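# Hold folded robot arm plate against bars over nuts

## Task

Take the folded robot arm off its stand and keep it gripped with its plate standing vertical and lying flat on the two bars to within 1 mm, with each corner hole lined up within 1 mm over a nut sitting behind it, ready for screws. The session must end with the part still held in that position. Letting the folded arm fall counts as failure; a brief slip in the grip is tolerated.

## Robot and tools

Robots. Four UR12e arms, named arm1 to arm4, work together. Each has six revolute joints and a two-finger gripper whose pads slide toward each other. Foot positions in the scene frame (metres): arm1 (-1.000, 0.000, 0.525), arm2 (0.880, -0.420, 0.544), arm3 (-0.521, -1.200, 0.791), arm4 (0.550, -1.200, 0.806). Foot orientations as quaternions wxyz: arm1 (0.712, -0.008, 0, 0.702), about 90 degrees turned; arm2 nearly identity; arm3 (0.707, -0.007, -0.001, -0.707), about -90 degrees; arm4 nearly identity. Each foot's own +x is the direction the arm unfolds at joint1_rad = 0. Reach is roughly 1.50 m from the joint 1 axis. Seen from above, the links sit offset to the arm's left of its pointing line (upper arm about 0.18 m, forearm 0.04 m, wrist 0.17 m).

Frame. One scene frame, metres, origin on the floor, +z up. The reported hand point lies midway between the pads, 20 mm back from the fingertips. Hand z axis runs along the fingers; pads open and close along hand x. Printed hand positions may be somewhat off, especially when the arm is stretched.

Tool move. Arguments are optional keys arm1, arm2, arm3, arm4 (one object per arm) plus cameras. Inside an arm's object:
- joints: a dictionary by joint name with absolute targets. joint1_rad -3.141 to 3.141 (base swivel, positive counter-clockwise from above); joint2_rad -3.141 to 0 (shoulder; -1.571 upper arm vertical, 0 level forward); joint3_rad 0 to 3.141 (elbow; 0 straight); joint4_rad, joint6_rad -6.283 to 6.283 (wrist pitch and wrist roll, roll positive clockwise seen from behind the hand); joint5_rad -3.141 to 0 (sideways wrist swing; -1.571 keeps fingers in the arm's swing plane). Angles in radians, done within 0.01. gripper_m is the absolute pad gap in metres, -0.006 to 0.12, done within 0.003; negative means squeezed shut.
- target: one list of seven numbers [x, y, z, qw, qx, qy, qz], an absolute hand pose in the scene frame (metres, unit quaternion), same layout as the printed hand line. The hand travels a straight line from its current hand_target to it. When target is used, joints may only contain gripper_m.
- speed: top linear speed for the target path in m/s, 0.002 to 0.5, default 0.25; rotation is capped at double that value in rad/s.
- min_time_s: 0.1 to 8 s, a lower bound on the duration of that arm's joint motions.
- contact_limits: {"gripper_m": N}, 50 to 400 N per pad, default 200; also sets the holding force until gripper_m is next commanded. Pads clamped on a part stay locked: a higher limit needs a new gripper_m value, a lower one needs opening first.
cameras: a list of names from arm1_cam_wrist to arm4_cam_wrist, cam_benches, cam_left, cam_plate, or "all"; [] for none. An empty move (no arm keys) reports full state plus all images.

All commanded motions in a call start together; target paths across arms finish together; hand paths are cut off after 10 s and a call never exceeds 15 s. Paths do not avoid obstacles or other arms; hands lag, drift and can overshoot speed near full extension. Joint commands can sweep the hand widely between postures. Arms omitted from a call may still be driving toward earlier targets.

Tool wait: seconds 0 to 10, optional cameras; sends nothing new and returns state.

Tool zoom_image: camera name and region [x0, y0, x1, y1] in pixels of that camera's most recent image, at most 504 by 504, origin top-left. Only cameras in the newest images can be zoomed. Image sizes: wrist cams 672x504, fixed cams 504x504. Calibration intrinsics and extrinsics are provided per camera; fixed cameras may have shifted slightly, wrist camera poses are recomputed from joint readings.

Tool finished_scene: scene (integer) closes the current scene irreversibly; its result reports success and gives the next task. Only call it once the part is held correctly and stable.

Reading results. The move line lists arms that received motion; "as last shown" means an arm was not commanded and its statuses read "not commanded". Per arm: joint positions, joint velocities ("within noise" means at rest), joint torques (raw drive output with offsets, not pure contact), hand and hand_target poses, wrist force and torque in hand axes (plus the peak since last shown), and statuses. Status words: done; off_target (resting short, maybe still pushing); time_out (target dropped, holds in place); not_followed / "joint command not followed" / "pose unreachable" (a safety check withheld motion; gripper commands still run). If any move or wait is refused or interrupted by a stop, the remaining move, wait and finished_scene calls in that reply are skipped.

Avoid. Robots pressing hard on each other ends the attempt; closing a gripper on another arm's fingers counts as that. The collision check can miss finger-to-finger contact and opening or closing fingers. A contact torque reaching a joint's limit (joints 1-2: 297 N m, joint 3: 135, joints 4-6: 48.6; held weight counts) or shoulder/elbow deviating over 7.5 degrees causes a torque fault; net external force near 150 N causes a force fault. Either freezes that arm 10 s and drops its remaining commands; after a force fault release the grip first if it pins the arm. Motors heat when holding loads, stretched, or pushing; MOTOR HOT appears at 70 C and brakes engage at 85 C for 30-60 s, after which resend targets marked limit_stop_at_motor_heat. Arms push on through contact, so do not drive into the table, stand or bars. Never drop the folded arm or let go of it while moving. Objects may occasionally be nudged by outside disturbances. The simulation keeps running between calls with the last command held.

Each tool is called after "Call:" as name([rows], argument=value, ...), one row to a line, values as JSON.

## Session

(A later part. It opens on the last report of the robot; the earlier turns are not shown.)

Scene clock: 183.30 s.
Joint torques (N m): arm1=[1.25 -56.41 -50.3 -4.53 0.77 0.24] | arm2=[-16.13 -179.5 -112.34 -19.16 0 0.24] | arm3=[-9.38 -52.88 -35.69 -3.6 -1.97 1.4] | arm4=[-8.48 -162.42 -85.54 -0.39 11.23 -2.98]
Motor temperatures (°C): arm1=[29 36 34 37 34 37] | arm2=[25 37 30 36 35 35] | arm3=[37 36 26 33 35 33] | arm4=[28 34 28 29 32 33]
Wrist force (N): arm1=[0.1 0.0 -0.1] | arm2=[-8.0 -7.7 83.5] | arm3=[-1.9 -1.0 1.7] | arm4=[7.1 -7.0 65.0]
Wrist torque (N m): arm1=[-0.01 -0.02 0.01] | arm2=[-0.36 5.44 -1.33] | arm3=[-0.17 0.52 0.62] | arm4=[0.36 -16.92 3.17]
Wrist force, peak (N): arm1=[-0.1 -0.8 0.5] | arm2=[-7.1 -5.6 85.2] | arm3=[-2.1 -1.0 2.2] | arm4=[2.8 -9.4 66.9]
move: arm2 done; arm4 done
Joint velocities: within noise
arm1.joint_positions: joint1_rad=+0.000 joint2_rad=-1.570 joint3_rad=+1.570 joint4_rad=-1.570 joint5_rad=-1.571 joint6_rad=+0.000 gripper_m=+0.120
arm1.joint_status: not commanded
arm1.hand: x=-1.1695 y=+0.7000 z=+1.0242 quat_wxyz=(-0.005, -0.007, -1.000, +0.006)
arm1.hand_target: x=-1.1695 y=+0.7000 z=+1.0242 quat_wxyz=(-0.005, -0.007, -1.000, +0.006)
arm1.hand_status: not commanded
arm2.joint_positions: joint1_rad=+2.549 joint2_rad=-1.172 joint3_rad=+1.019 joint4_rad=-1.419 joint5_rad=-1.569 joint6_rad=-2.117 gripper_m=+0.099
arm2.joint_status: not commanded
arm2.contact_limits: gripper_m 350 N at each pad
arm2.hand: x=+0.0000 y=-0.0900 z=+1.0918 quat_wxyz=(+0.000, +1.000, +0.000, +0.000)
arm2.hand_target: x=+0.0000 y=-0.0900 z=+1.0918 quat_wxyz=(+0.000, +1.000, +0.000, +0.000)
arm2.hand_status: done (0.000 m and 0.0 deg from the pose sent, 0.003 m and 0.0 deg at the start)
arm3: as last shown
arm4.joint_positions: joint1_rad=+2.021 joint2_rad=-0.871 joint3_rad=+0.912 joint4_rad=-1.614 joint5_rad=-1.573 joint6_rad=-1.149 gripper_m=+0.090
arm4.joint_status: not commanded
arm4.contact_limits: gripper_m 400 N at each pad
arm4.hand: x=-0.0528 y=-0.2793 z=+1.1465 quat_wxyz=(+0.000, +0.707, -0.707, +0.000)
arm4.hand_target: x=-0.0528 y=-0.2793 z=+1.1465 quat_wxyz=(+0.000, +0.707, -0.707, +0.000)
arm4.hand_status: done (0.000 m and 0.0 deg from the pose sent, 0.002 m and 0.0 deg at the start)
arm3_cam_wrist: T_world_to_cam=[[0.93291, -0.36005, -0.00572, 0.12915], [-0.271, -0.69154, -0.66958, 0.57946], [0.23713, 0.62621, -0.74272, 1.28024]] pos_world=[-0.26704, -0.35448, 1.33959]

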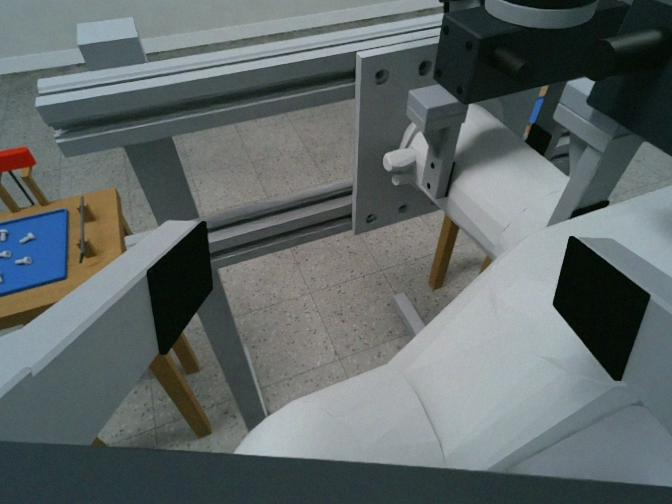

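Call:
move(arm3={"target": [-0.34, -0.50, 1.36, 0.5241, -0.8229, 0.1846, -0.1174], "speed": 0.2, "joints": {"gripper_m": 0.05}})

Call:
move(arm3={"target": [-0.34, -0.50, 1.38, 0.1085, 0.188, 0.8455, 0.4882], "speed": 0.4}, cameras=["arm3_cam_wrist"])

Scene clock: 193.10 s.
Joint torques (N m): arm1=[1.02 -57.65 -50.43 -4.19 0.79 0.45] | arm2=[-8.8 -169.47 -111.39 -13.36 0.04 3.53] | arm3=[7.59 -33.58 -65.43 -4.8 -0.56 -0.46] | arm4=[-9.2 -139.27 -88.03 2.85 10.55 -1.72]
Motor temperatures (°C): arm1=[29 36 34 37 34 37] | arm2=[25 37 30 35 35 35] | arm3=[37 36 26 33 35 33] | arm4=[28 34 28 29 32 33]
Wrist force (N): arm1=[-0.2 0.0 0.1] | arm2=[-7.9 -8.0 83.0] | arm3=[-2.0 -1.0 1.3] | arm4=[7.7 -6.9 65.4]
Wrist torque (N m): arm1=[-0.01 0.02 0.01] | arm2=[-0.36 5.41 -1.50] | arm3=[-0.14 0.57 0.67] | arm4=[0.37 -16.92 3.34]
Wrist force, peak (N): arm1=[0.6 0.3 1.0] | arm2=[-8.0 -8.0 84.5] | arm3=[-2.0 -1.2 5.5] | arm4=[8.0 -6.7 66.0]
move: arm3 done
Joint velocities: within noise
arm1, arm2, arm4: as last shown
arm2.contact_limits: gripper_m 350 N at each pad
arm3.joint_positions: joint1_rad=+2.616 joint2_rad=-1.834 joint3_rad=+2.167 joint4_rad=-3.050 joint5_rad=-1.494 joint6_rad=+3.105 gripper_m=+0.051
arm3.joint_status: all done
arm3.hand: x=-0.3399 y=-0.5000 z=+1.3599 quat_wxyz=(+0.524, -0.823, +0.185, -0.117)
arm3.hand_target: x=-0.3400 y=-0.5000 z=+1.3600 quat_wxyz=(+0.524, -0.823, +0.185, -0.117)
arm3.hand_status: done (0.000 m and 0.0 deg from the pose sent, 0.273 m and 0.0 deg at the start)
arm4.contact_limits: gripper_m 400 N at each pad
pictures: none

Scene clock: 197.70 s.
Joint torques (N m): arm1=[-1.35 -57.93 -50.02 -4.15 1.39 1.16] | arm2=[-0.38 -169.32 -110.19 -13.39 0.35 3.56] | arm3=[10.96 -18.83 -62.11 -8.11 -2.03 2.43] | arm4=[-11.32 -139.74 -87.3 2.43 9.93 -1.72]
Motor temperatures (°C): arm1=[29 36 34 37 34 37] | arm2=[25 37 30 35 35 35] | arm3=[37 36 26 33 35 33] | arm4=[28 34 28 29 32 33]
Wrist force (N): arm1=[0.2 -0.2 0.0] | arm2=[-7.8 -7.9 83.4] | arm3=[-0.8 0.1 0.3] | arm4=[7.7 -6.8 65.6]
Wrist torque (N m): arm1=[-0.03 -0.03 0.01] | arm2=[-0.36 5.40 -1.49] | arm3=[-0.28 0.27 -0.40] | arm4=[0.38 -16.92 3.34]
Wrist force, peak (N): arm1=[-0.3 -0.6 0.8] | arm2=[-8.1 -7.6 83.7] | arm3=[-3.0 -1.2 -1.2] | arm4=[7.6 -7.4 66.0]
move: arm3 done
Joint velocities: within noise
arm1, arm2, arm4: as last shown
arm2.contact_limits: gripper_m 350 N at each pad
arm3.joint_positions: joint1_rad=+2.616 joint2_rad=-1.857 joint3_rad=+2.097 joint4_rad=-2.870 joint5_rad=-1.494 joint6_rad=+6.238 gripper_m=+0.051
arm3.joint_status: not commanded
arm3.hand: x=-0.3400 y=-0.5000 z=+1.3801 quat_wxyz=(+0.109, +0.188, +0.845, +0.488)
arm3.hand_target: x=-0.3400 y=-0.5000 z=+1.3800 quat_wxyz=(+0.108, +0.188, +0.845, +0.488)
arm3.hand_status: done (0.000 m and 0.0 deg from the pose sent, 0.020 m and 179.9 deg at the start)
arm4.contact_limits: gripper_m 400 N at each pad
arm3_cam_wrist: T_world_to_cam=[[-0.88379, 0.46446, -0.05647, 0.02476], [0.00676, 0.13335, 0.99105, -1.28595], [0.46783, 0.8755, -0.12099, 0.89427]] pos_world=[-0.3878, -0.62295, 1.38403]

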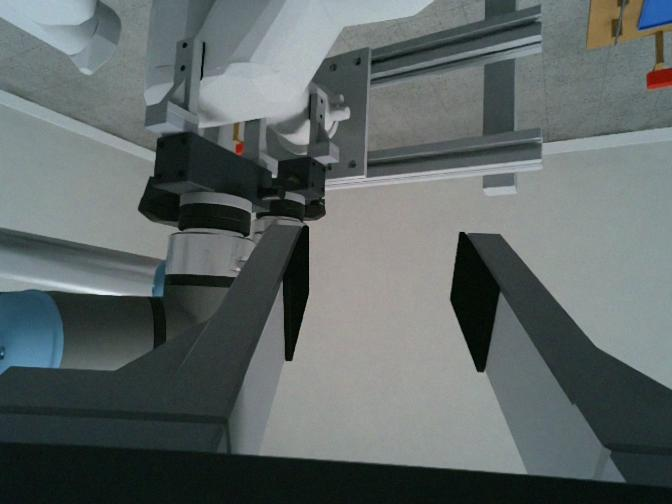

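Call:
move(arm3={"target":[-0.20,-0.23,1.24,0.1085,0.188,0.8455,0.4882],"speed":0.15}, cameras=["arm3_cam_wrist","cam_left"])

Scene clock: 204.73 s.
Joint torques (N m): arm1=[-1.62 -58.72 -50.12 -4.21 0.9 0.5] | arm2=[8.56 -168.63 -107.47 -13.76 0.43 3.38] | arm3=[3.85 -60.99 -41.66 -3.89 -0.26 1.58] | arm4=[-11.5 -140.14 -87.2 2.22 9.51 -1.68]
Motor temperatures (°C): arm1=[29 36 34 37 34 37] | arm2=[25 37 30 35 35 35] | arm3=[37 36 26 33 35 33] | arm4=[28 34 28 29 32 33]
Wrist force (N): arm1=[0.1 -0.3 0.3] | arm2=[-8.1 -7.9 83.5] | arm3=[-1.0 -0.2 0.3] | arm4=[7.6 -6.4 65.6]
Wrist torque (N m): arm1=[-0.07 -0.03 0.01] | arm2=[-0.36 5.45 -1.49] | arm3=[-0.35 0.33 -0.58] | arm4=[0.46 -16.91 3.34]
Wrist force, peak (N): arm1=[-0.5 0.6 0.6] | arm2=[-8.1 -8.1 83.7] | arm3=[-1.2 0.1 3.9] | arm4=[8.0 -6.7 66.0]
move: arm3 done
Joint velocities: within noise
arm1, arm2, arm4: as last shown
arm2.contact_limits: gripper_m 350 N at each pad
arm3.joint_positions: joint1_rad=+2.635 joint2_rad=-1.261 joint3_rad=+1.749 joint4_rad=-3.118 joint5_rad=-1.511 joint6_rad=+6.248 gripper_m=+0.051
arm3.joint_status: not commanded
arm3.hand: x=-0.2000 y=-0.2300 z=+1.2401 quat_wxyz=(+0.108, +0.188, +0.845, +0.488)
arm3.hand_target: x=-0.2000 y=-0.2300 z=+1.2400 quat_wxyz=(+0.108, +0.188, +0.845, +0.488)
arm3.hand_status: done (0.000 m and 0.0 deg from the pose sent, 0.335 m and 0.0 deg at the start)
arm4.contact_limits: gripper_m 400 N at each pad
arm3_cam_wrist: T_world_to_cam=[[-0.88381, 0.46443, -0.05638, 0.01497], [0.00683, 0.13329, 0.99105, -1.18426], [0.46779, 0.87552, -0.12098, 0.57549]] pos_world=[-0.2479, -0.35295, 1.24413]

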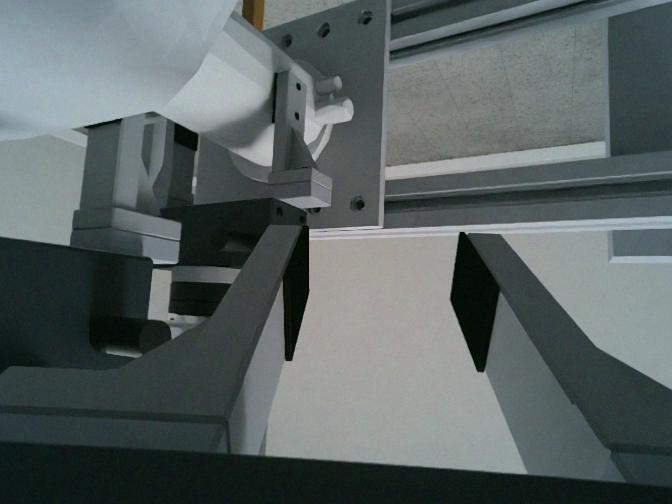

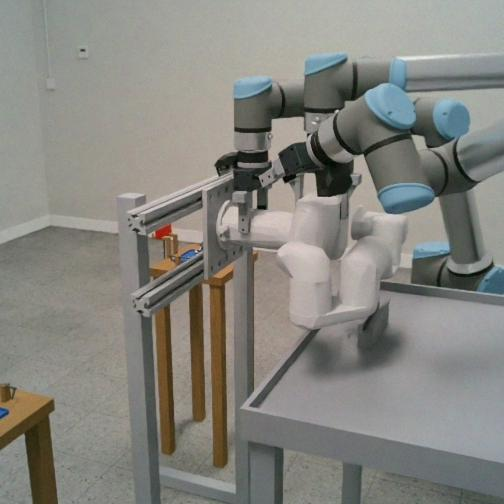

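Call:
zoom_image(camera="arm3_cam_wrist", region=[340, 186, 376, 222])

Call:
zoom_image(camera="arm3_cam_wrist", region=[348, 0, 384, 36])

Scaled by 14.000 from the camera's image (finer frame: 960x720).

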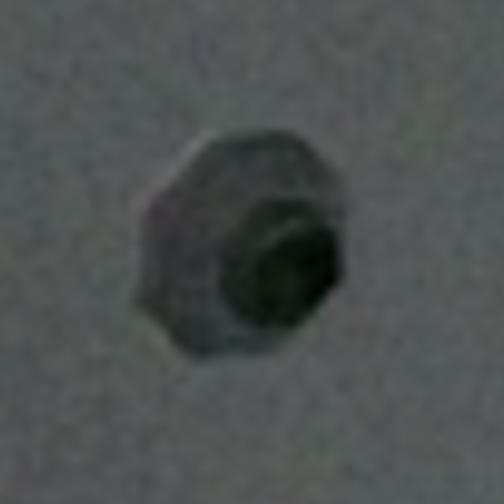

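Scaled by 14.000 from the camera's image (finer frame: 960x720).

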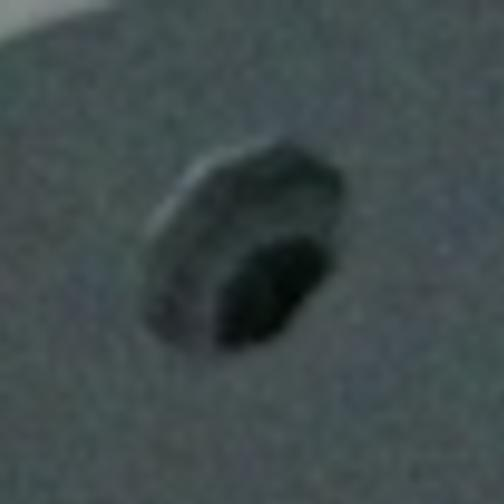

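Call:
move(arm3={"target":[-0.205,-0.235,1.198,0.1085,0.188,0.8455,0.4882],"speed":0.1}, cameras=["arm3_cam_wrist","cam_left"])

Call:
zoom_image(camera="cam_left", region=[200, 120, 440, 360])

Scene clock: 220.30 s.
Joint torques (N m): arm1=[0.41 -59.23 -50.65 -4.25 1 0.68] | arm2=[9.17 -170.53 -106.17 -13.45 0.41 3.35] | arm3=[0.65 -81.53 -60.48 -6.09 0.43 1.08] | arm4=[-12.46 -139.7 -87.56 2.36 8.9 -1.79]
Motor temperatures (°C): arm1=[29 36 34 37 34 37] | arm2=[25 37 30 35 35 35] | arm3=[37 36 26 33 35 33] | arm4=[28 34 28 29 32 33]
Wrist force (N): arm1=[-0.2 -0.1 0.8] | arm2=[-7.9 -8.1 83.2] | arm3=[-0.9 0.0 0.3] | arm4=[7.5 -6.6 65.5]
Wrist torque (N m): arm1=[-0.02 0.03 0.01] | arm2=[-0.38 5.41 -1.49] | arm3=[-0.32 0.28 -0.55] | arm4=[0.42 -16.89 3.34]
Wrist force, peak (N): arm1=[-0.2 0.1 0.9] | arm2=[-8.1 -8.0 83.7] | arm3=[-0.2 -2.3 1.5] | arm4=[7.8 -6.8 65.9]
move: arm3 done
Joint velocities: within noise
arm1, arm2, arm4: as last shown
arm2.contact_limits: gripper_m 350 N at each pad
arm3.joint_positions: joint1_rad=+2.638 joint2_rad=-1.234 joint3_rad=+1.797 joint4_rad=-3.193 joint5_rad=-1.514 joint6_rad=+6.249 gripper_m=+0.051
arm3.joint_status: not commanded
arm3.hand: x=-0.2050 y=-0.2350 z=+1.1979 quat_wxyz=(+0.108, +0.188, +0.845, +0.488)
arm3.hand_target: x=-0.2050 y=-0.2350 z=+1.1980 quat_wxyz=(+0.108, +0.188, +0.845, +0.488)
arm3.hand_status: done (0.000 m and 0.0 deg from the pose sent, 0.043 m and 0.0 deg at the start)
arm4.contact_limits: gripper_m 400 N at each pad
arm3_cam_wrist: T_world_to_cam=[[-0.8838, 0.46446, -0.05639, 0.01052], [0.00692, 0.13348, 0.99103, -1.14162], [0.46782, 0.87548, -0.12119, 0.57735]] pos_world=[-0.2529, -0.35795, 1.20193]

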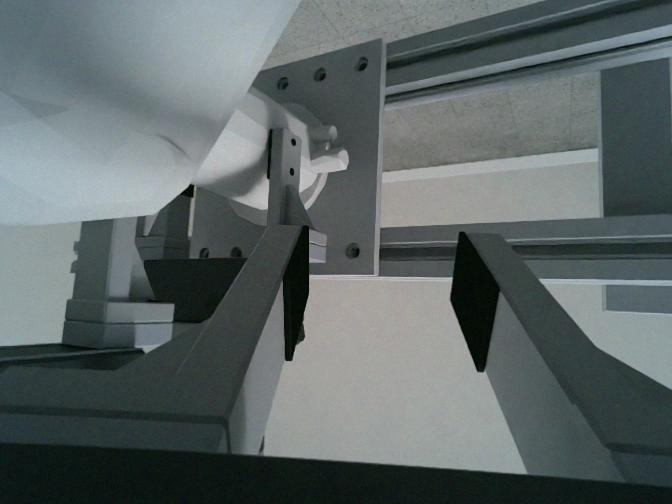

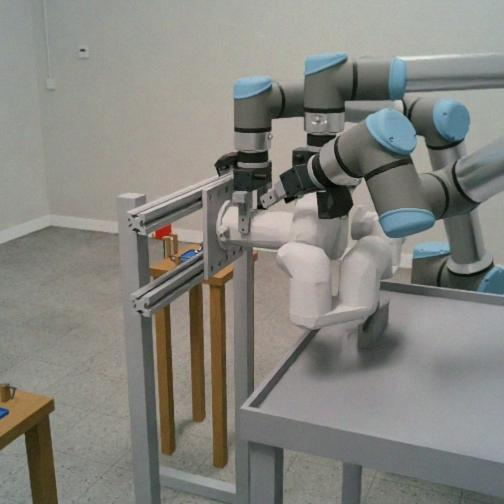

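Scaled by 2.100 from the camera's image (finer frame: 720x720).

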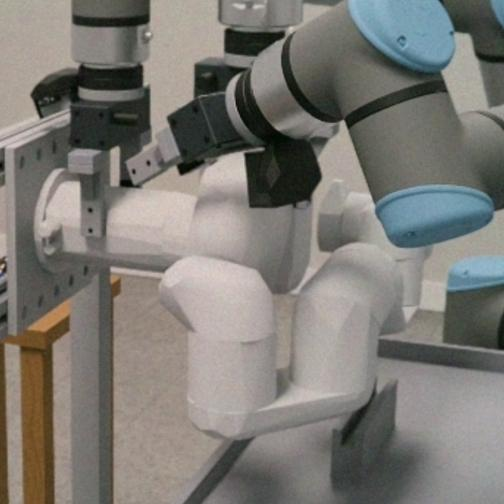

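Call:
move(cameras=["arm3_cam_wrist"])

Call:
zoom_image(camera="arm3_cam_wrist", region=[338, 236, 368, 266])

Call:
zoom_image(camera="arm3_cam_wrist", region=[347, 50, 377, 80])

Call:
move(arm2={"target":[0.0000,-0.1700,1.0918,0,1,0,0],"speed":0.05}, arm4={"target":[-0.0528,-0.3593,1.1465,0,0.7071,-0.7071,0],"speed":0.05}, cameras=["arm3_cam_wrist"])

Scene clock: 222.40 s.
Joint torques (N m): arm1=[-3.71 -56.57 -51.1 -4.48 1.14 0.38] | arm2=[7.7 -168.33 -105.87 -13.89 0.77 3.38] | arm3=[-5.23 -82.87 -59.99 -7.37 1.12 0.05] | arm4=[-12.25 -139.9 -86.83 2.19 9.14 -1.82]
Motor temperatures (°C): arm1=[29 36 34 37 34 37] | arm2=[25 37 30 35 35 35] | arm3=[37 36 26 33 35 33] | arm4=[28 34 28 29 32 33]
Wrist force (N): arm1=[0.1 0.5 0.4] | arm2=[-8.1 -8.0 83.2] | arm3=[-0.6 0.2 0.6] | arm4=[7.4 -6.8 65.7]
Wrist torque (N m): arm1=[0.08 -0.03 0.01] | arm2=[-0.37 5.44 -1.48] | arm3=[-0.29 0.24 -0.55] | arm4=[0.38 -16.87 3.34]
Wrist force, peak (N): arm1=[0.4 -0.5 0.8] | arm2=[-8.0 -7.9 83.7] | arm3=[-1.0 -0.4 0.9] | arm4=[7.7 -7.1 66.0]
Joint velocities: within noise
arm1.joint_positions: joint1_rad=+0.000 joint2_rad=-1.570 joint3_rad=+1.570 joint4_rad=-1.570 joint5_rad=-1.571 joint6_rad=+0.000 gripper_m=+0.120
arm1.joint_status: not commanded
arm1.hand: x=-1.1695 y=+0.7000 z=+1.0242 quat_wxyz=(-0.005, -0.007, -1.000, +0.006) (m; scene frame)
arm1.hand_target: x=-1.1695 y=+0.7000 z=+1.0242 quat_wxyz=(-0.005, -0.007, -1.000, +0.006) (m; scene frame)
arm1.hand_status: not commanded
arm2.joint_positions: joint1_rad=+2.549 joint2_rad=-1.172 joint3_rad=+1.019 joint4_rad=-1.419 joint5_rad=-1.569 joint6_rad=-2.117 gripper_m=+0.099
arm2.joint_status: not commanded
arm2.contact_limits: gripper_m 350 N at each pad
arm2.hand: x=+0.0000 y=-0.0900 z=+1.0918 quat_wxyz=(+0.000, +1.000, +0.000, +0.000) (m; scene frame)
arm2.hand_target: x=+0.0000 y=-0.0900 z=+1.0918 quat_wxyz=(+0.000, +1.000, +0.000, +0.000) (m; scene frame)
arm2.hand_status: not commanded
arm3.joint_positions: joint1_rad=+2.638 joint2_rad=-1.234 joint3_rad=+1.796 joint4_rad=-3.193 joint5_rad=-1.513 joint6_rad=+6.249 gripper_m=+0.051
arm3.joint_status: not commanded
arm3.hand: x=-0.2050 y=-0.2350 z=+1.1980 quat_wxyz=(+0.108, +0.188, +0.845, +0.488) (m; scene frame)
arm3.hand_target: x=-0.2050 y=-0.2350 z=+1.1980 quat_wxyz=(+0.108, +0.188, +0.845, +0.488) (m; scene frame)
arm3.hand_status: done (0.000 m and 0.0 deg from the pose sent, 0.043 m and 0.0 deg at the start)
arm4.joint_positions: joint1_rad=+2.021 joint2_rad=-0.871 joint3_rad=+0.912 joint4_rad=-1.614 joint5_rad=-1.573 joint6_rad=-1.149 gripper_m=+0.090
arm4.joint_status: not commanded
arm4.contact_limits: gripper_m 400 N at each pad
arm4.hand: x=-0.0528 y=-0.2793 z=+1.1465 quat_wxyz=(+0.000, +0.707, -0.707, +0.000) (m; scene frame)
arm4.hand_target: x=-0.0528 y=-0.2793 z=+1.1465 quat_wxyz=(+0.000, +0.707, -0.707, +0.000) (m; scene frame)
arm4.hand_status: not commanded
pictures: arm3_cam_wrist
camera_calibration:
arm3_cam_wrist: T_world_to_cam=[[-0.88382, 0.46443, -0.05638, 0.01058], [0.00687, 0.13338, 0.99104, -1.14178], [0.46779, 0.87551, -0.12108, 0.57718]] pos_world=[-0.2528, -0.35795, 1.20203]

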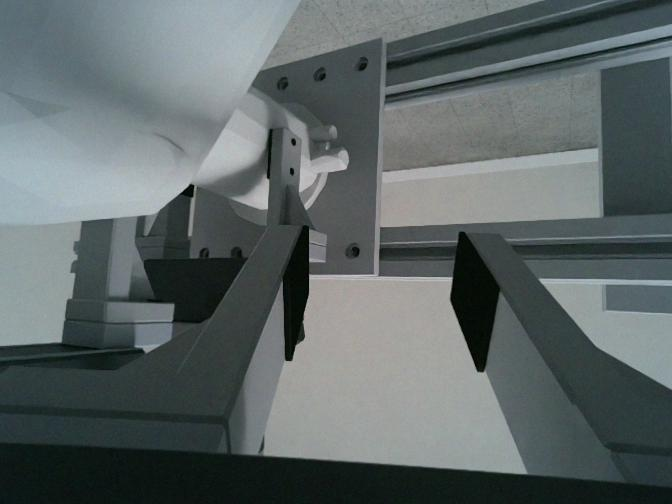

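Scaled by 16.800 from the camera's image (finer frame: 960x720).

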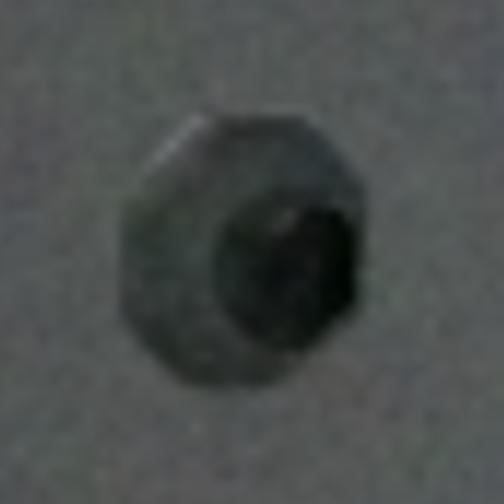

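Scaled by 16.800 from the camera's image (finer frame: 960x720).

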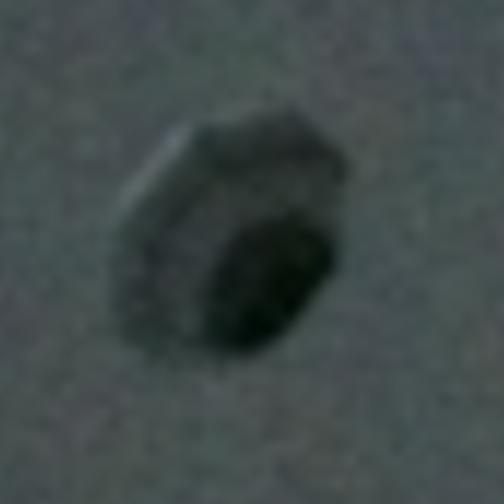

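Scene clock: 224.50 s.
Joint torques (N m): arm1=[1.84 -57.43 -49.06 -4.07 0.55 0.76] | arm2=[-20.41 -155.66 -110.64 -18.98 -0.86 -1.08] | arm3=[-8.49 -82.55 -60.45 -7.19 1.2 -0.38] | arm4=[-13.08 -133.04 -89.61 2.73 6.66 -4.62]
Motor temperatures (°C): arm1=[29 36 34 37 34 37] | arm2=[25 37 30 35 35 35] | arm3=[37 36 26 33 35 33] | arm4=[28 34 28 29 32 33]
Wrist force (N): arm1=[0.1 -0.1 0.1] | arm2=[-5.4 -3.0 79.3] | arm3=[-1.0 0.0 0.6] | arm4=[2.9 -4.3 69.5]
Wrist torque (N m): arm1=[-0.02 -0.02 0.02] | arm2=[-0.31 5.05 -1.62] | arm3=[-0.33 0.31 -0.55] | arm4=[0.38 -16.45 2.51]
Wrist force, peak (N): arm1=[-0.5 0.4 0.8] | arm2=[-2.6 -6.9 84.1] | arm3=[-1.0 0.3 0.9] | arm4=[2.7 -1.6 70.4]
move: arm2 done; arm4 done
Joint velocities: within noise
arm1, arm3: as last shown
arm2.joint_positions: joint1_rad=+2.626 joint2_rad=-1.220 joint3_rad=+1.085 joint4_rad=-1.438 joint5_rad=-1.569 joint6_rad=-2.040 gripper_m=+0.099
arm2.joint_status: not commanded
arm2.contact_limits: gripper_m 350 N at each pad
arm2.hand: x=+0.0000 y=-0.1701 z=+1.0919 quat_wxyz=(+0.000, +1.000, +0.000, +0.000)
arm2.hand_target: x=+0.0000 y=-0.1700 z=+1.0918 quat_wxyz=(+0.000, +1.000, +0.000, +0.000)
arm2.hand_status: done (0.000 m and 0.0 deg from the pose sent, 0.080 m and 0.0 deg at the start)
arm4.joint_positions: joint1_rad=+2.054 joint2_rad=-0.999 joint3_rad=+1.122 joint4_rad=-1.696 joint5_rad=-1.573 joint6_rad=-1.116 gripper_m=+0.090
arm4.joint_status: not commanded
arm4.contact_limits: gripper_m 400 N at each pad
arm4.hand: x=-0.0529 y=-0.3594 z=+1.1466 quat_wxyz=(+0.000, +0.707, -0.707, +0.000)
arm4.hand_target: x=-0.0528 y=-0.3593 z=+1.1465 quat_wxyz=(+0.000, +0.707, -0.707, +0.000)
arm4.hand_status: done (0.000 m and 0.0 deg from the pose sent, 0.080 m and 0.0 deg at the start)
arm3_cam_wrist: T_world_to_cam=[[-0.88382, 0.46443, -0.05638, 0.01058], [0.00687, 0.13338, 0.99104, -1.14178], [0.46779, 0.87551, -0.12108, 0.57718]] pos_world=[-0.2528, -0.35795, 1.20203]

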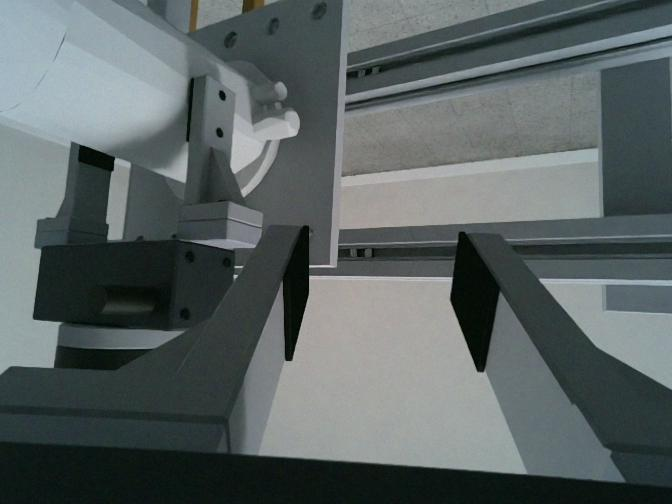

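Nuts visible bare. Zoom.

Call:
zoom_image(camera="arm3_cam_wrist", region=[345, 238, 375, 268])

Call:
zoom_image(camera="arm3_cam_wrist", region=[350, 55, 380, 85])

Call:
zoom_image(camera="arm3_cam_wrist", region=[320, 206, 396, 282])

Scaled by 16.800 from the camera's image (finer frame: 960x720).

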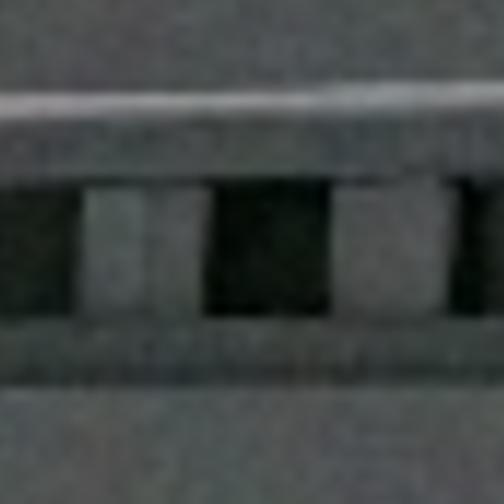

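Scaled by 16.800 from the camera's image (finer frame: 960x720).

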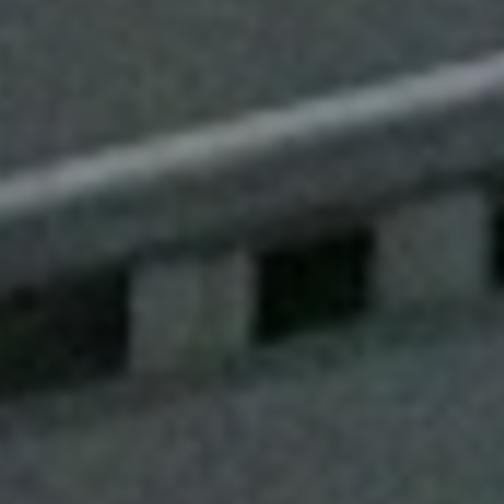

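Scaled by 6.632 from the camera's image (finer frame: 960x720).

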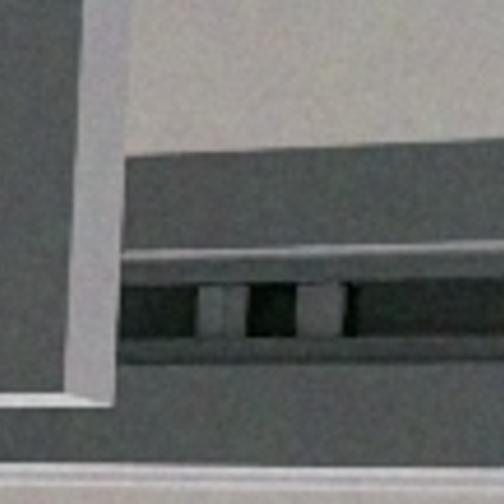

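Call:
zoom_image(camera="arm3_cam_wrist", region=[310, 230, 346, 266])

Call:
zoom_image(camera="arm3_cam_wrist", region=[302, 0, 332, 30])

Scaled by 14.000 from the camera's image (finer frame: 960x720).

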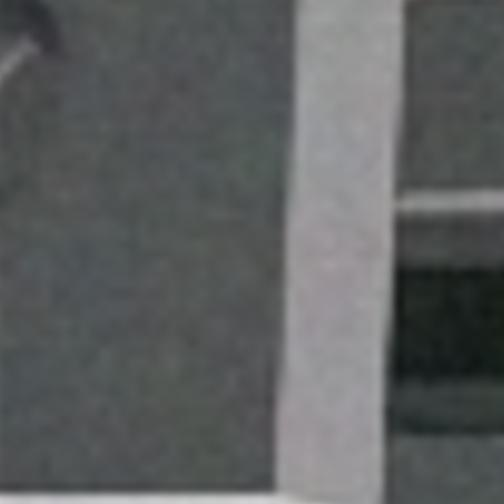

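Scaled by 16.800 from the camera's image (finer frame: 960x720).

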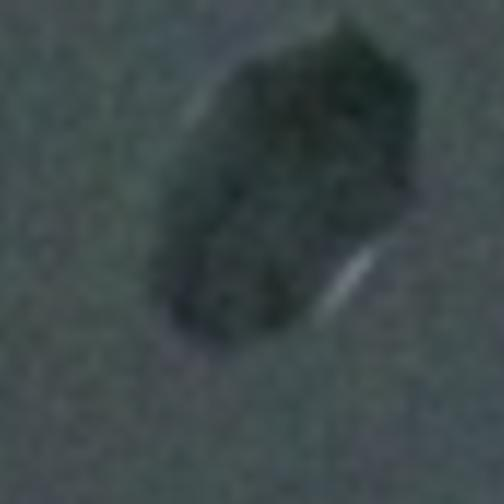

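Call:
move(arm3={"target":[-0.275,-0.12,1.198,0.1085,0.188,0.8455,0.4882],"speed":0.15}, cameras=["arm3_cam_wrist"])

Scene clock: 245.50 s.
Joint torques (N m): arm1=[1.79 -57.64 -50.69 -3.47 1.24 0.71] | arm2=[-18.85 -156.88 -110.02 -14.75 -1.06 2.95] | arm3=[4.4 -80.19 -45.27 -8.1 1.87 -0.97] | arm4=[-14.4 -134.85 -85.92 2.39 8.48 -1.24]
Motor temperatures (°C): arm1=[28 36 34 37 34 37] | arm2=[25 37 30 35 35 35] | arm3=[37 36 26 33 35 33] | arm4=[28 34 28 29 32 33]
Wrist force (N): arm1=[-0.1 0.0 0.5] | arm2=[-3.1 -2.3 79.7] | arm3=[-0.6 0.1 0.7] | arm4=[2.0 -1.6 69.8]
Wrist torque (N m): arm1=[-0.02 0.01 0.00] | arm2=[-0.28 4.87 -1.80] | arm3=[-0.36 0.32 -0.61] | arm4=[0.52 -16.47 2.25]
Wrist force, peak (N): arm1=[-0.5 0.5 0.9] | arm2=[-2.9 -2.0 80.0] | arm3=[-3.6 -1.3 -0.9] | arm4=[2.4 -2.0 70.1]
move: arm3 done
Joint velocities: within noise
arm1, arm2, arm4: as last shown
arm2.joint_positions: joint1_rad=+2.625 joint2_rad=-1.220 joint3_rad=+1.085 joint4_rad=-1.438 joint5_rad=-1.569 joint6_rad=-2.040 gripper_m=+0.099
arm2.contact_limits: gripper_m 350 N at each pad
arm2.hand: x=+0.0000 y=-0.1700 z=+1.0918 quat_wxyz=(+0.000, +1.000, +0.000, +0.000)
arm3.joint_positions: joint1_rad=+2.776 joint2_rad=-1.094 joint3_rad=+1.586 joint4_rad=-3.125 joint5_rad=-1.629 joint6_rad=+6.282 gripper_m=+0.051
arm3.joint_status: not commanded
arm3.hand: x=-0.2746 y=-0.1202 z=+1.1980 quat_wxyz=(+0.115, +0.172, +0.848, +0.488)
arm3.hand_target: x=-0.2747 y=-0.1201 z=+1.1980 quat_wxyz=(+0.115, +0.172, +0.848, +0.488)
arm3.hand_status: done (0.000 m and 2.0 deg from the pose sent, 0.135 m and 0.0 deg at the start; a joint's target at an end of its range on 31 of 44 steps)
arm4.joint_positions: joint1_rad=+2.054 joint2_rad=-0.998 joint3_rad=+1.122 joint4_rad=-1.696 joint5_rad=-1.573 joint6_rad=-1.117 gripper_m=+0.090
arm4.contact_limits: gripper_m 400 N at each pad
arm4.hand: x=-0.0528 y=-0.3593 z=+1.1465 quat_wxyz=(+0.000, +0.707, -0.707, +0.000)
arm3_cam_wrist: T_world_to_cam=[[-0.89213, 0.44403, -0.08333, -0.0768], [-0.02139, 0.14273, 0.98953, -1.16145], [0.45127, 0.88457, -0.11784, 0.50188]] pos_world=[-0.31985, -0.24407, 1.20203]

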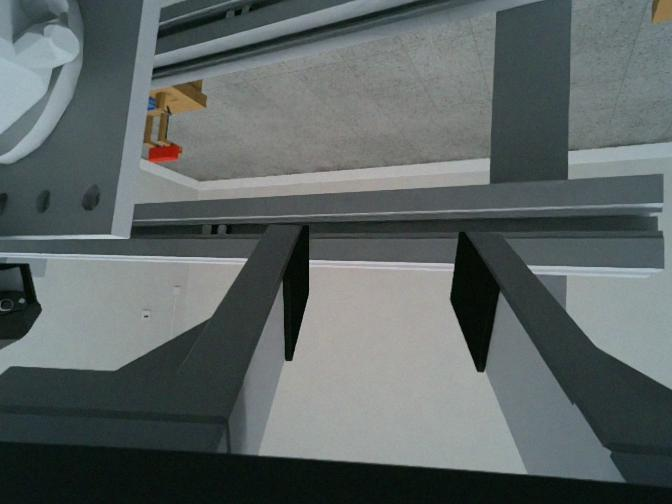

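Call:
zoom_image(camera="arm3_cam_wrist", region=[190, 205, 244, 245])

Call:
zoom_image(camera="arm3_cam_wrist", region=[215, 0, 255, 30])

Scaled by 9.333 from the camera's image (finer frame: 960x720).

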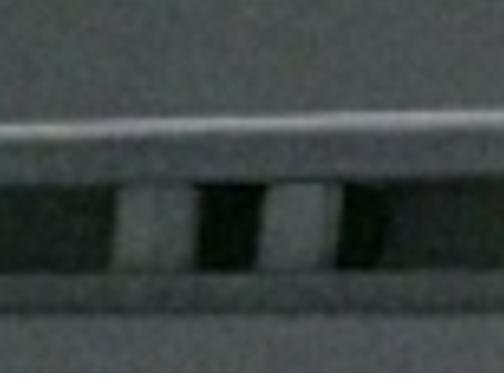

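Scaled by 12.600 from the camera's image (finer frame: 960x720).

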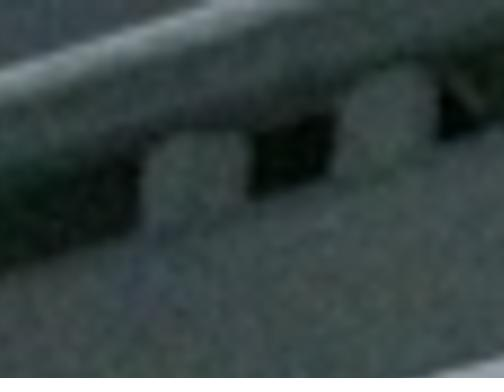

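Call:
move(arm2={"target":[0.0001,-0.0905,1.0918,0,1,0,0],"speed":0.06}, arm4={"target":[-0.0527,-0.2798,1.1465,0,0.7071,-0.7071,0],"speed":0.06})

Call:
move(arm2={"target":[0.0001,-0.0887,1.0918,0,1,0,0],"speed":0.004}, arm4={"target":[-0.0527,-0.2780,1.1465,0,0.7071,-0.7071,0],"speed":0.004}, cameras=["arm3_cam_wrist"])

Scene clock: 250.03 s.
Joint torques (N m): arm1=[0.76 -55.6 -50.59 -4.25 1.08 0.67] | arm2=[13.14 -193.77 -99.19 -20.42 4.29 4.52] | arm3=[7.19 -75.08 -56.56 -8.13 2.21 -1.02] | arm4=[23.34 -173.18 -75.34 -2.86 9.53 -0.73]
Motor temperatures (°C): arm1=[28 36 34 37 34 37] | arm2=[25 37 30 35 35 35] | arm3=[37 36 26 33 35 33] | arm4=[28 34 28 29 32 33]
Wrist force (N): arm1=[0.1 0.2 0.5] | arm2=[-5.0 -4.2 83.2] | arm3=[-0.8 0.5 0.6] | arm4=[3.8 -3.9 65.8]
Wrist torque (N m): arm1=[0.03 -0.02 0.01] | arm2=[-0.31 5.16 -1.81] | arm3=[-0.31 0.35 -0.61] | arm4=[0.45 -17.01 2.78]
Wrist force, peak (N): arm1=[-0.3 -0.7 1.1] | arm2=[-3.6 -3.6 83.5] | arm3=[-1.2 1.1 0.6] | arm4=[0.6 -1.5 70.2]
move: arm2 done; arm4 done
Joint velocities: within noise
arm1, arm3: as last shown
arm2.joint_positions: joint1_rad=+2.549 joint2_rad=-1.173 joint3_rad=+1.019 joint4_rad=-1.419 joint5_rad=-1.569 joint6_rad=-2.117 gripper_m=+0.099
arm2.joint_status: not commanded
arm2.contact_limits: gripper_m 350 N at each pad
arm2.hand: x=+0.0001 y=-0.0904 z=+1.0917 quat_wxyz=(+0.000, +1.000, +0.000, +0.000)
arm2.hand_target: x=+0.0001 y=-0.0905 z=+1.0918 quat_wxyz=(+0.000, +1.000, +0.000, +0.000)
arm2.hand_status: done (0.000 m and 0.0 deg from the pose sent, 0.079 m and 0.0 deg at the start)
arm3.joint_positions: joint1_rad=+2.777 joint2_rad=-1.094 joint3_rad=+1.586 joint4_rad=-3.125 joint5_rad=-1.629 joint6_rad=+6.282 gripper_m=+0.051
arm3.hand: x=-0.2747 y=-0.1201 z=+1.1980 quat_wxyz=(+0.115, +0.172, +0.848, +0.488)
arm4.joint_positions: joint1_rad=+2.021 joint2_rad=-0.871 joint3_rad=+0.914 joint4_rad=-1.615 joint5_rad=-1.573 joint6_rad=-1.149 gripper_m=+0.090
arm4.joint_status: not commanded
arm4.contact_limits: gripper_m 400 N at each pad
arm4.hand: x=-0.0526 y=-0.2797 z=+1.1464 quat_wxyz=(+0.000, +0.707, -0.707, +0.000)
arm4.hand_target: x=-0.0527 y=-0.2798 z=+1.1465 quat_wxyz=(+0.000, +0.707, -0.707, +0.000)
arm4.hand_status: done (0.000 m and 0.0 deg from the pose sent, 0.079 m and 0.0 deg at the start)
pictures: none

Scene clock: 251.00 s.
Joint torques (N m): arm1=[-0.22 -57.44 -49.8 -3.89 0.93 0.63] | arm2=[-28.66 -170.64 -110.08 -14.24 -0.78 1.16] | arm3=[7.52 -75.44 -55.76 -8.18 1.99 -0.97] | arm4=[-13.53 -136.73 -74.38 -6.28 8.93 -3.66]
Motor temperatures (°C): arm1=[28 36 34 37 34 37] | arm2=[25 37 30 35 35 35] | arm3=[37 36 26 33 35 33] | arm4=[28 34 28 29 32 33]
Wrist force (N): arm1=[0.3 0.2 0.4] | arm2=[-13.1 3.1 83.9] | arm3=[-1.0 0.6 0.7] | arm4=[18.9 -12.2 57.6]
Wrist torque (N m): arm1=[0.03 -0.06 0.01] | arm2=[-0.55 5.50 -1.44] | arm3=[-0.29 0.39 -0.61] | arm4=[0.39 -15.56 2.72]
Wrist force, peak (N): arm1=[-0.3 -0.1 1.0] | arm2=[-12.8 2.4 84.2] | arm3=[-1.0 1.0 0.7] | arm4=[7.0 -5.7 67.7]
move: arm2 done; arm4 done
Joint velocities: within noise
arm1, arm3: as last shown
arm2.joint_positions: joint1_rad=+2.547 joint2_rad=-1.171 joint3_rad=+1.018 joint4_rad=-1.418 joint5_rad=-1.569 joint6_rad=-2.119 gripper_m=+0.099
arm2.joint_status: not commanded
arm2.contact_limits: gripper_m 350 N at each pad
arm2.hand: x=+0.0001 y=-0.0887 z=+1.0918 quat_wxyz=(+0.000, +1.000, +0.000, +0.000)
arm2.hand_target: x=+0.0001 y=-0.0887 z=+1.0918 quat_wxyz=(+0.000, +1.000, +0.000, +0.000)
arm2.hand_status: done (0.000 m and 0.0 deg from the pose sent, 0.002 m and 0.0 deg at the start)
arm4.joint_positions: joint1_rad=+2.021 joint2_rad=-0.868 joint3_rad=+0.909 joint4_rad=-1.612 joint5_rad=-1.573 joint6_rad=-1.149 gripper_m=+0.090
arm4.joint_status: not commanded
arm4.contact_limits: gripper_m 400 N at each pad
arm4.hand: x=-0.0527 y=-0.2780 z=+1.1466 quat_wxyz=(+0.000, +0.707, -0.707, +0.000)
arm4.hand_target: x=-0.0527 y=-0.2780 z=+1.1465 quat_wxyz=(+0.000, +0.707, -0.707, +0.000)
arm4.hand_status: done (0.000 m and 0.0 deg from the pose sent, 0.002 m and 0.0 deg at the start)
arm3_cam_wrist: T_world_to_cam=[[-0.89213, 0.44403, -0.08333, -0.0768], [-0.02139, 0.14273, 0.98953, -1.16145], [0.45127, 0.88457, -0.11784, 0.50188]] pos_world=[-0.31985, -0.24407, 1.20203]

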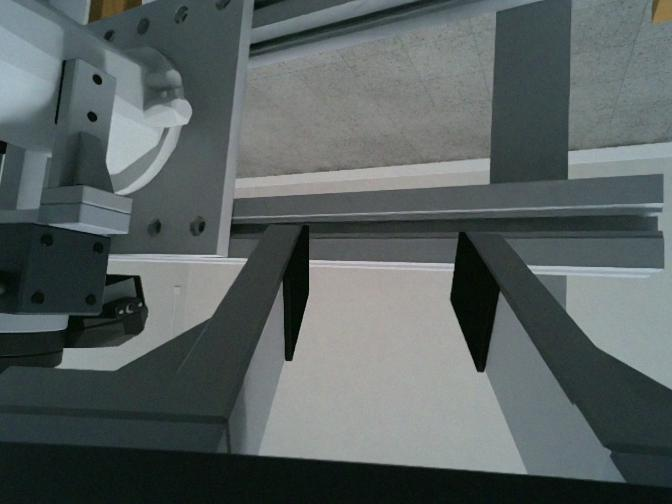

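Call:
zoom_image(camera="arm3_cam_wrist", region=[190, 185, 260, 265])

Call:
zoom_image(camera="arm3_cam_wrist", region=[205, 0, 275, 80])

Scaled by 6.300 from the camera's image (finer frame: 960x720).

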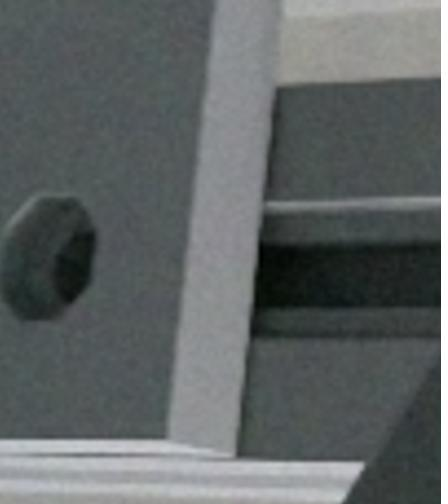

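Scaled by 6.300 from the camera's image (finer frame: 960x720).

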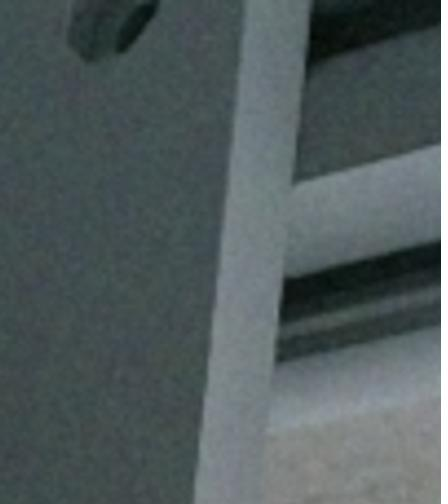

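Call:
move(arm2={"target":[0.0001,-0.0883,1.0918,0,1,0,0],"speed":0.003}, arm4={"target":[-0.0527,-0.2776,1.1465,0,0.7071,-0.7071,0],"speed":0.003}, cameras=["arm3_cam_wrist","cam_plate"])

Call:
zoom_image(camera="arm3_cam_wrist", region=[190, 185, 260, 265])

Scene clock: 254.60 s.
Joint torques (N m): arm1=[-0.33 -57.68 -49.96 -3.93 0.69 0.68] | arm2=[-41.6 -166.93 -114.97 -17.89 -1.85 -0.93] | arm3=[7.77 -75.55 -55.87 -8.31 2.07 -0.75] | arm4=[-15.58 -121.76 -85.34 -7.64 7.23 -4.44]
Motor temperatures (°C): arm1=[28 36 34 37 34 37] | arm2=[25 37 30 35 35 35] | arm3=[37 36 26 33 35 33] | arm4=[28 34 28 29 32 33]
Wrist force (N): arm1=[0.1 -0.4 0.4] | arm2=[-15.3 15.9 84.0] | arm3=[-0.9 0.7 0.4] | arm4=[32.2 -18.7 48.0]
Wrist torque (N m): arm1=[-0.06 -0.02 0.01] | arm2=[-0.84 6.04 -1.57] | arm3=[-0.28 0.37 -0.61] | arm4=[0.35 -13.89 2.50]
Wrist force, peak (N): arm1=[0.4 0.0 1.0] | arm2=[-15.3 15.6 84.5] | arm3=[-1.2 0.9 1.1] | arm4=[18.7 -12.5 57.6]
move: arm2 done; arm4 done
Joint velocities: within noise
arm1, arm3: as last shown
arm2.joint_positions: joint1_rad=+2.547 joint2_rad=-1.171 joint3_rad=+1.017 joint4_rad=-1.418 joint5_rad=-1.569 joint6_rad=-2.119 gripper_m=+0.099
arm2.joint_status: not commanded
arm2.contact_limits: gripper_m 350 N at each pad
arm2.hand: x=+0.0001 y=-0.0883 z=+1.0918 quat_wxyz=(+0.000, +1.000, +0.000, +0.000)
arm2.hand_target: x=+0.0001 y=-0.0883 z=+1.0918 quat_wxyz=(+0.000, +1.000, +0.000, +0.000)
arm2.hand_status: done (0.000 m and 0.0 deg from the pose sent, 0.000 m and 0.0 deg at the start)
arm4.joint_positions: joint1_rad=+2.021 joint2_rad=-0.868 joint3_rad=+0.907 joint4_rad=-1.612 joint5_rad=-1.573 joint6_rad=-1.150 gripper_m=+0.090
arm4.joint_status: not commanded
arm4.contact_limits: gripper_m 400 N at each pad
arm4.hand: x=-0.0527 y=-0.2776 z=+1.1465 quat_wxyz=(+0.000, +0.707, -0.707, +0.000)
arm4.hand_target: x=-0.0527 y=-0.2776 z=+1.1465 quat_wxyz=(+0.000, +0.707, -0.707, +0.000)
arm4.hand_status: done (0.000 m and 0.0 deg from the pose sent, 0.000 m and 0.0 deg at the start)
arm3_cam_wrist: T_world_to_cam=[[-0.89213, 0.44403, -0.08333, -0.0768], [-0.02139, 0.14273, 0.98953, -1.16145], [0.45127, 0.88457, -0.11784, 0.50188]] pos_world=[-0.31985, -0.24407, 1.20203]

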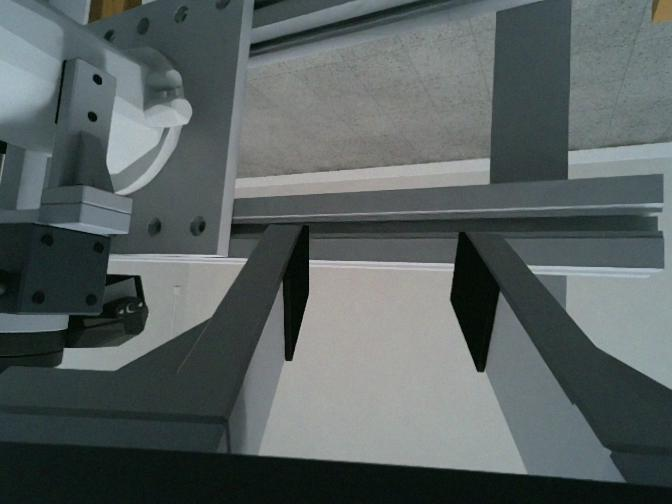

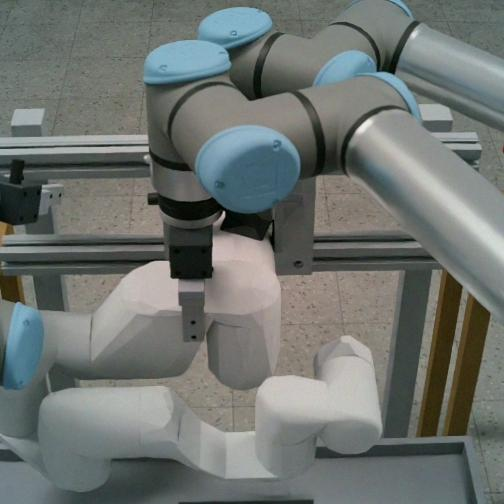

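Scaled by 6.300 from the camera's image (finer frame: 960x720).

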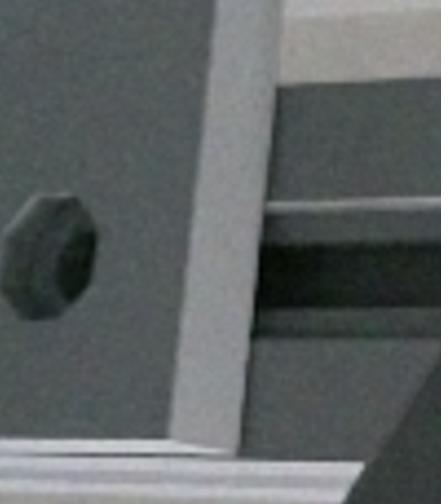

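Call:
zoom_image(camera="cam_plate", region=[270, 235, 330, 295])

Call:
move(arm2={"target":[0.0001,-0.0883,1.0918,0,1,0,0],"speed":0.003}, arm4={"target":[-0.0523,-0.2776,1.1465,0,0.7071,-0.7071,0],"speed":0.003}, cameras=["arm3_cam_wrist"])

Scaled by 8.400 from the camera's image (finer frame: 720x720).

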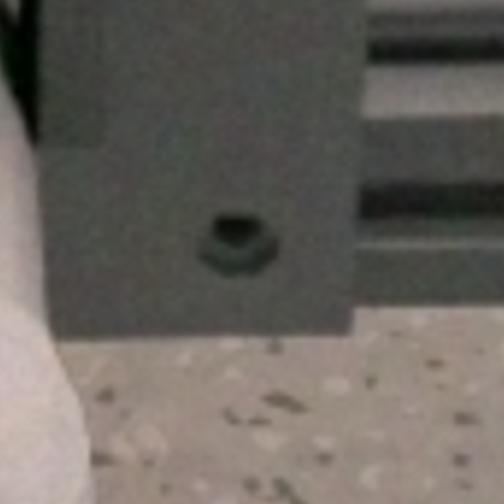

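Scene clock: 258.20 s.
Joint torques (N m): arm1=[0.22 -56.82 -50.51 -3.68 0.74 0.65] | arm2=[-37.76 -169.35 -114.88 -24.08 -1.77 -0.05] | arm3=[6.66 -74.43 -56.06 -8.34 2.14 -0.6] | arm4=[-26.02 -155.18 -71.75 -7.51 7.46 -2.75]
Motor temperatures (°C): arm1=[28 36 34 37 34 37] | arm2=[25 37 30 35 35 35] | arm3=[37 36 26 33 35 33] | arm4=[28 34 28 29 32 33]
Wrist force (N): arm1=[0.0 -0.5 0.3] | arm2=[-6.3 15.1 87.5] | arm3=[-0.4 0.7 0.5] | arm4=[29.4 -8.6 49.2]
Wrist torque (N m): arm1=[-0.09 -0.01 0.01] | arm2=[-0.82 5.52 -2.32] | arm3=[-0.28 0.29 -0.61] | arm4=[0.44 -14.06 1.79]
Wrist force, peak (N): arm1=[0.1 -0.5 0.9] | arm2=[-7.1 15.4 87.8] | arm3=[-1.2 1.0 1.2] | arm4=[33.1 -18.8 48.4]
move: arm2 done; arm4 done
Joint velocities: within noise
arm1, arm3: as last shown
arm2.joint_positions: joint1_rad=+2.547 joint2_rad=-1.171 joint3_rad=+1.017 joint4_rad=-1.418 joint5_rad=-1.569 joint6_rad=-2.119 gripper_m=+0.099
arm2.joint_status: not commanded
arm2.contact_limits: gripper_m 350 N at each pad
arm2.hand: x=+0.0001 y=-0.0883 z=+1.0918 quat_wxyz=(+0.000, +1.000, +0.000, +0.000)
arm2.hand_target: x=+0.0001 y=-0.0883 z=+1.0918 quat_wxyz=(+0.000, +1.000, +0.000, +0.000)
arm2.hand_status: done (0.000 m and 0.0 deg from the pose sent, 0.000 m and 0.0 deg at the start)
arm4.joint_positions: joint1_rad=+2.020 joint2_rad=-0.868 joint3_rad=+0.908 joint4_rad=-1.612 joint5_rad=-1.573 joint6_rad=-1.150 gripper_m=+0.090
arm4.joint_status: not commanded
arm4.contact_limits: gripper_m 400 N at each pad
arm4.hand: x=-0.0523 y=-0.2776 z=+1.1465 quat_wxyz=(+0.000, +0.707, -0.707, +0.000)
arm4.hand_target: x=-0.0523 y=-0.2776 z=+1.1465 quat_wxyz=(+0.000, +0.707, -0.707, +0.000)
arm4.hand_status: done (0.000 m and 0.0 deg from the pose sent, 0.000 m and 0.0 deg at the start)
arm3_cam_wrist: T_world_to_cam=[[-0.89213, 0.44403, -0.08333, -0.0768], [-0.02139, 0.14273, 0.98953, -1.16145], [0.45127, 0.88457, -0.11784, 0.50188]] pos_world=[-0.31985, -0.24407, 1.20203]

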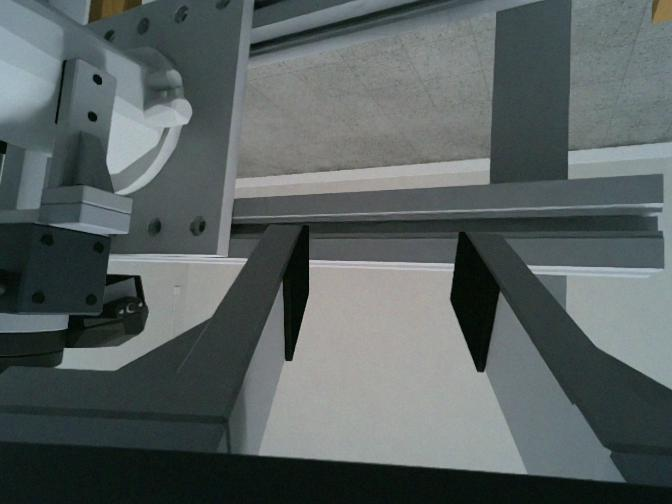

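Call:
move(arm2={"target":[0.0002,-0.0882,1.0918,0,1,0.002,0],"speed":0.003}, arm4={"target":[-0.0518,-0.2776,1.1465,0,0.7085,-0.7057,0],"speed":0.003})

Call:
wait(seconds=0.5)

Scene clock: 263.63 s.
Joint torques (N m): arm1=[0.81 -57.77 -50.22 -3.8 1.2 0.73] | arm2=[-46.52 -191.61 -103.33 -28.43 -3.11 -2.08] | arm3=[8.79 -74.76 -56.82 -8.41 2.04 -0.61] | arm4=[-29.61 -152.19 -71.98 -10.18 1.58 -6.52]
Motor temperatures (°C): arm1=[28 36 34 37 34 37] | arm2=[25 37 30 35 35 35] | arm3=[37 36 26 33 35 33] | arm4=[28 34 28 29 32 33]
Wrist force (N): arm1=[-0.1 -0.2 0.4] | arm2=[-8.2 26.0 83.6] | arm3=[-1.2 0.9 0.8] | arm4=[32.3 1.2 48.2]
Wrist torque (N m): arm1=[-0.04 0.01 0.01] | arm2=[-1.17 6.51 1.15] | arm3=[-0.23 0.41 -0.61] | arm4=[0.50 -13.08 6.46]
Wrist force, peak (N): arm1=[0.3 -0.8 0.9] | arm2=[-6.4 15.3 87.8] | arm3=[-1.5 0.4 1.0] | arm4=[25.3 -2.4 53.4]
move: arm2 done; arm4 done
Joint velocities: within noise
arm1, arm3: as last shown
arm2.joint_positions: joint1_rad=+2.547 joint2_rad=-1.171 joint3_rad=+1.017 joint4_rad=-1.418 joint5_rad=-1.569 joint6_rad=-2.123 gripper_m=+0.099
arm2.joint_status: not commanded
arm2.contact_limits: gripper_m 350 N at each pad
arm2.hand: x=+0.0002 y=-0.0882 z=+1.0918 quat_wxyz=(+0.000, +1.000, +0.002, +0.000)
arm2.hand_target: x=+0.0002 y=-0.0882 z=+1.0918 quat_wxyz=(+0.000, +1.000, +0.002, +0.000)
arm2.hand_status: done (0.000 m and 0.0 deg from the pose sent, 0.000 m and 0.2 deg at the start)
arm4.joint_positions: joint1_rad=+2.020 joint2_rad=-0.869 joint3_rad=+0.909 joint4_rad=-1.613 joint5_rad=-1.573 joint6_rad=-1.154 gripper_m=+0.090
arm4.joint_status: not commanded
arm4.contact_limits: gripper_m 400 N at each pad
arm4.hand: x=-0.0518 y=-0.2776 z=+1.1465 quat_wxyz=(+0.000, +0.709, -0.706, +0.000)
arm4.hand_target: x=-0.0518 y=-0.2776 z=+1.1465 quat_wxyz=(+0.000, +0.709, -0.706, +0.000)
arm4.hand_status: done (0.000 m and 0.0 deg from the pose sent, 0.001 m and 0.2 deg at the start)
pictures: none

Scene clock: 264.13 s.
Joint torques (N m): arm1=[-1.82 -59.64 -50.14 -3.66 1.38 0.97] | arm2=[-48.09 -192.61 -102.96 -28.43 -4.26 0.1] | arm3=[6.4 -76.99 -56.46 -8.49 1.89 -0.7] | arm4=[-32.64 -145.83 -73.99 -9.85 1.44 -5.17]
Motor temperatures (°C): arm1=[28 36 34 37 34 37] | arm2=[25 37 30 35 35 35] | arm3=[37 36 26 33 35 33] | arm4=[28 34 28 29 32 33]
Wrist force (N): arm1=[-0.8 -0.2 0.5] | arm2=[-8.4 26.7 83.8] | arm3=[-0.9 0.7 0.8] | arm4=[31.8 1.3 48.2]
Wrist torque (N m): arm1=[-0.03 0.12 0.01] | arm2=[-1.20 6.54 1.18] | arm3=[-0.27 0.35 -0.61] | arm4=[0.48 -12.98 6.47]
Wrist force, peak (N): arm1=[-0.8 -0.2 0.5] | arm2=[-8.3 26.6 84.2] | arm3=[-0.8 1.0 0.7] | arm4=[32.2 1.6 48.2]
Joint velocities: within noise
arm1.joint_positions: joint1_rad=+0.000 joint2_rad=-1.570 joint3_rad=+1.570 joint4_rad=-1.570 joint5_rad=-1.571 joint6_rad=+0.000 gripper_m=+0.120
arm1.joint_status: not commanded
arm1.hand: x=-1.1695 y=+0.7000 z=+1.0242 quat_wxyz=(-0.005, -0.007, -1.000, +0.006)
arm1.hand_target: x=-1.1695 y=+0.7000 z=+1.0242 quat_wxyz=(-0.005, -0.007, -1.000, +0.006)
arm1.hand_status: not commanded
arm2.joint_positions: joint1_rad=+2.547 joint2_rad=-1.171 joint3_rad=+1.017 joint4_rad=-1.418 joint5_rad=-1.569 joint6_rad=-2.123 gripper_m=+0.099
arm2.joint_status: not commanded
arm2.contact_limits: gripper_m 350 N at each pad
arm2.hand: x=+0.0002 y=-0.0882 z=+1.0918 quat_wxyz=(+0.000, +1.000, +0.002, +0.000)
arm2.hand_target: x=+0.0002 y=-0.0882 z=+1.0918 quat_wxyz=(+0.000, +1.000, +0.002, +0.000)
arm2.hand_status: done (0.000 m and 0.0 deg from the pose sent, 0.000 m and 0.2 deg at the start)
arm3.joint_positions: joint1_rad=+2.777 joint2_rad=-1.094 joint3_rad=+1.586 joint4_rad=-3.125 joint5_rad=-1.629 joint6_rad=+6.282 gripper_m=+0.051
arm3.joint_status: not commanded
arm3.hand: x=-0.2747 y=-0.1201 z=+1.1980 quat_wxyz=(+0.115, +0.172, +0.848, +0.488)
arm3.hand_target: x=-0.2747 y=-0.1201 z=+1.1980 quat_wxyz=(+0.115, +0.172, +0.848, +0.488)
arm3.hand_status: not commanded
arm4.joint_positions: joint1_rad=+2.020 joint2_rad=-0.869 joint3_rad=+0.909 joint4_rad=-1.613 joint5_rad=-1.573 joint6_rad=-1.154 gripper_m=+0.090
arm4.joint_status: not commanded
arm4.contact_limits: gripper_m 400 N at each pad
arm4.hand: x=-0.0518 y=-0.2776 z=+1.1465 quat_wxyz=(+0.000, +0.709, -0.706, +0.000)
arm4.hand_target: x=-0.0518 y=-0.2776 z=+1.1465 quat_wxyz=(+0.000, +0.709, -0.706, +0.000)
arm4.hand_status: done (0.000 m and 0.0 deg from the pose sent, 0.001 m and 0.2 deg at the start)
wait: 0.50 s; at rest by 0.27 s
pictures: none


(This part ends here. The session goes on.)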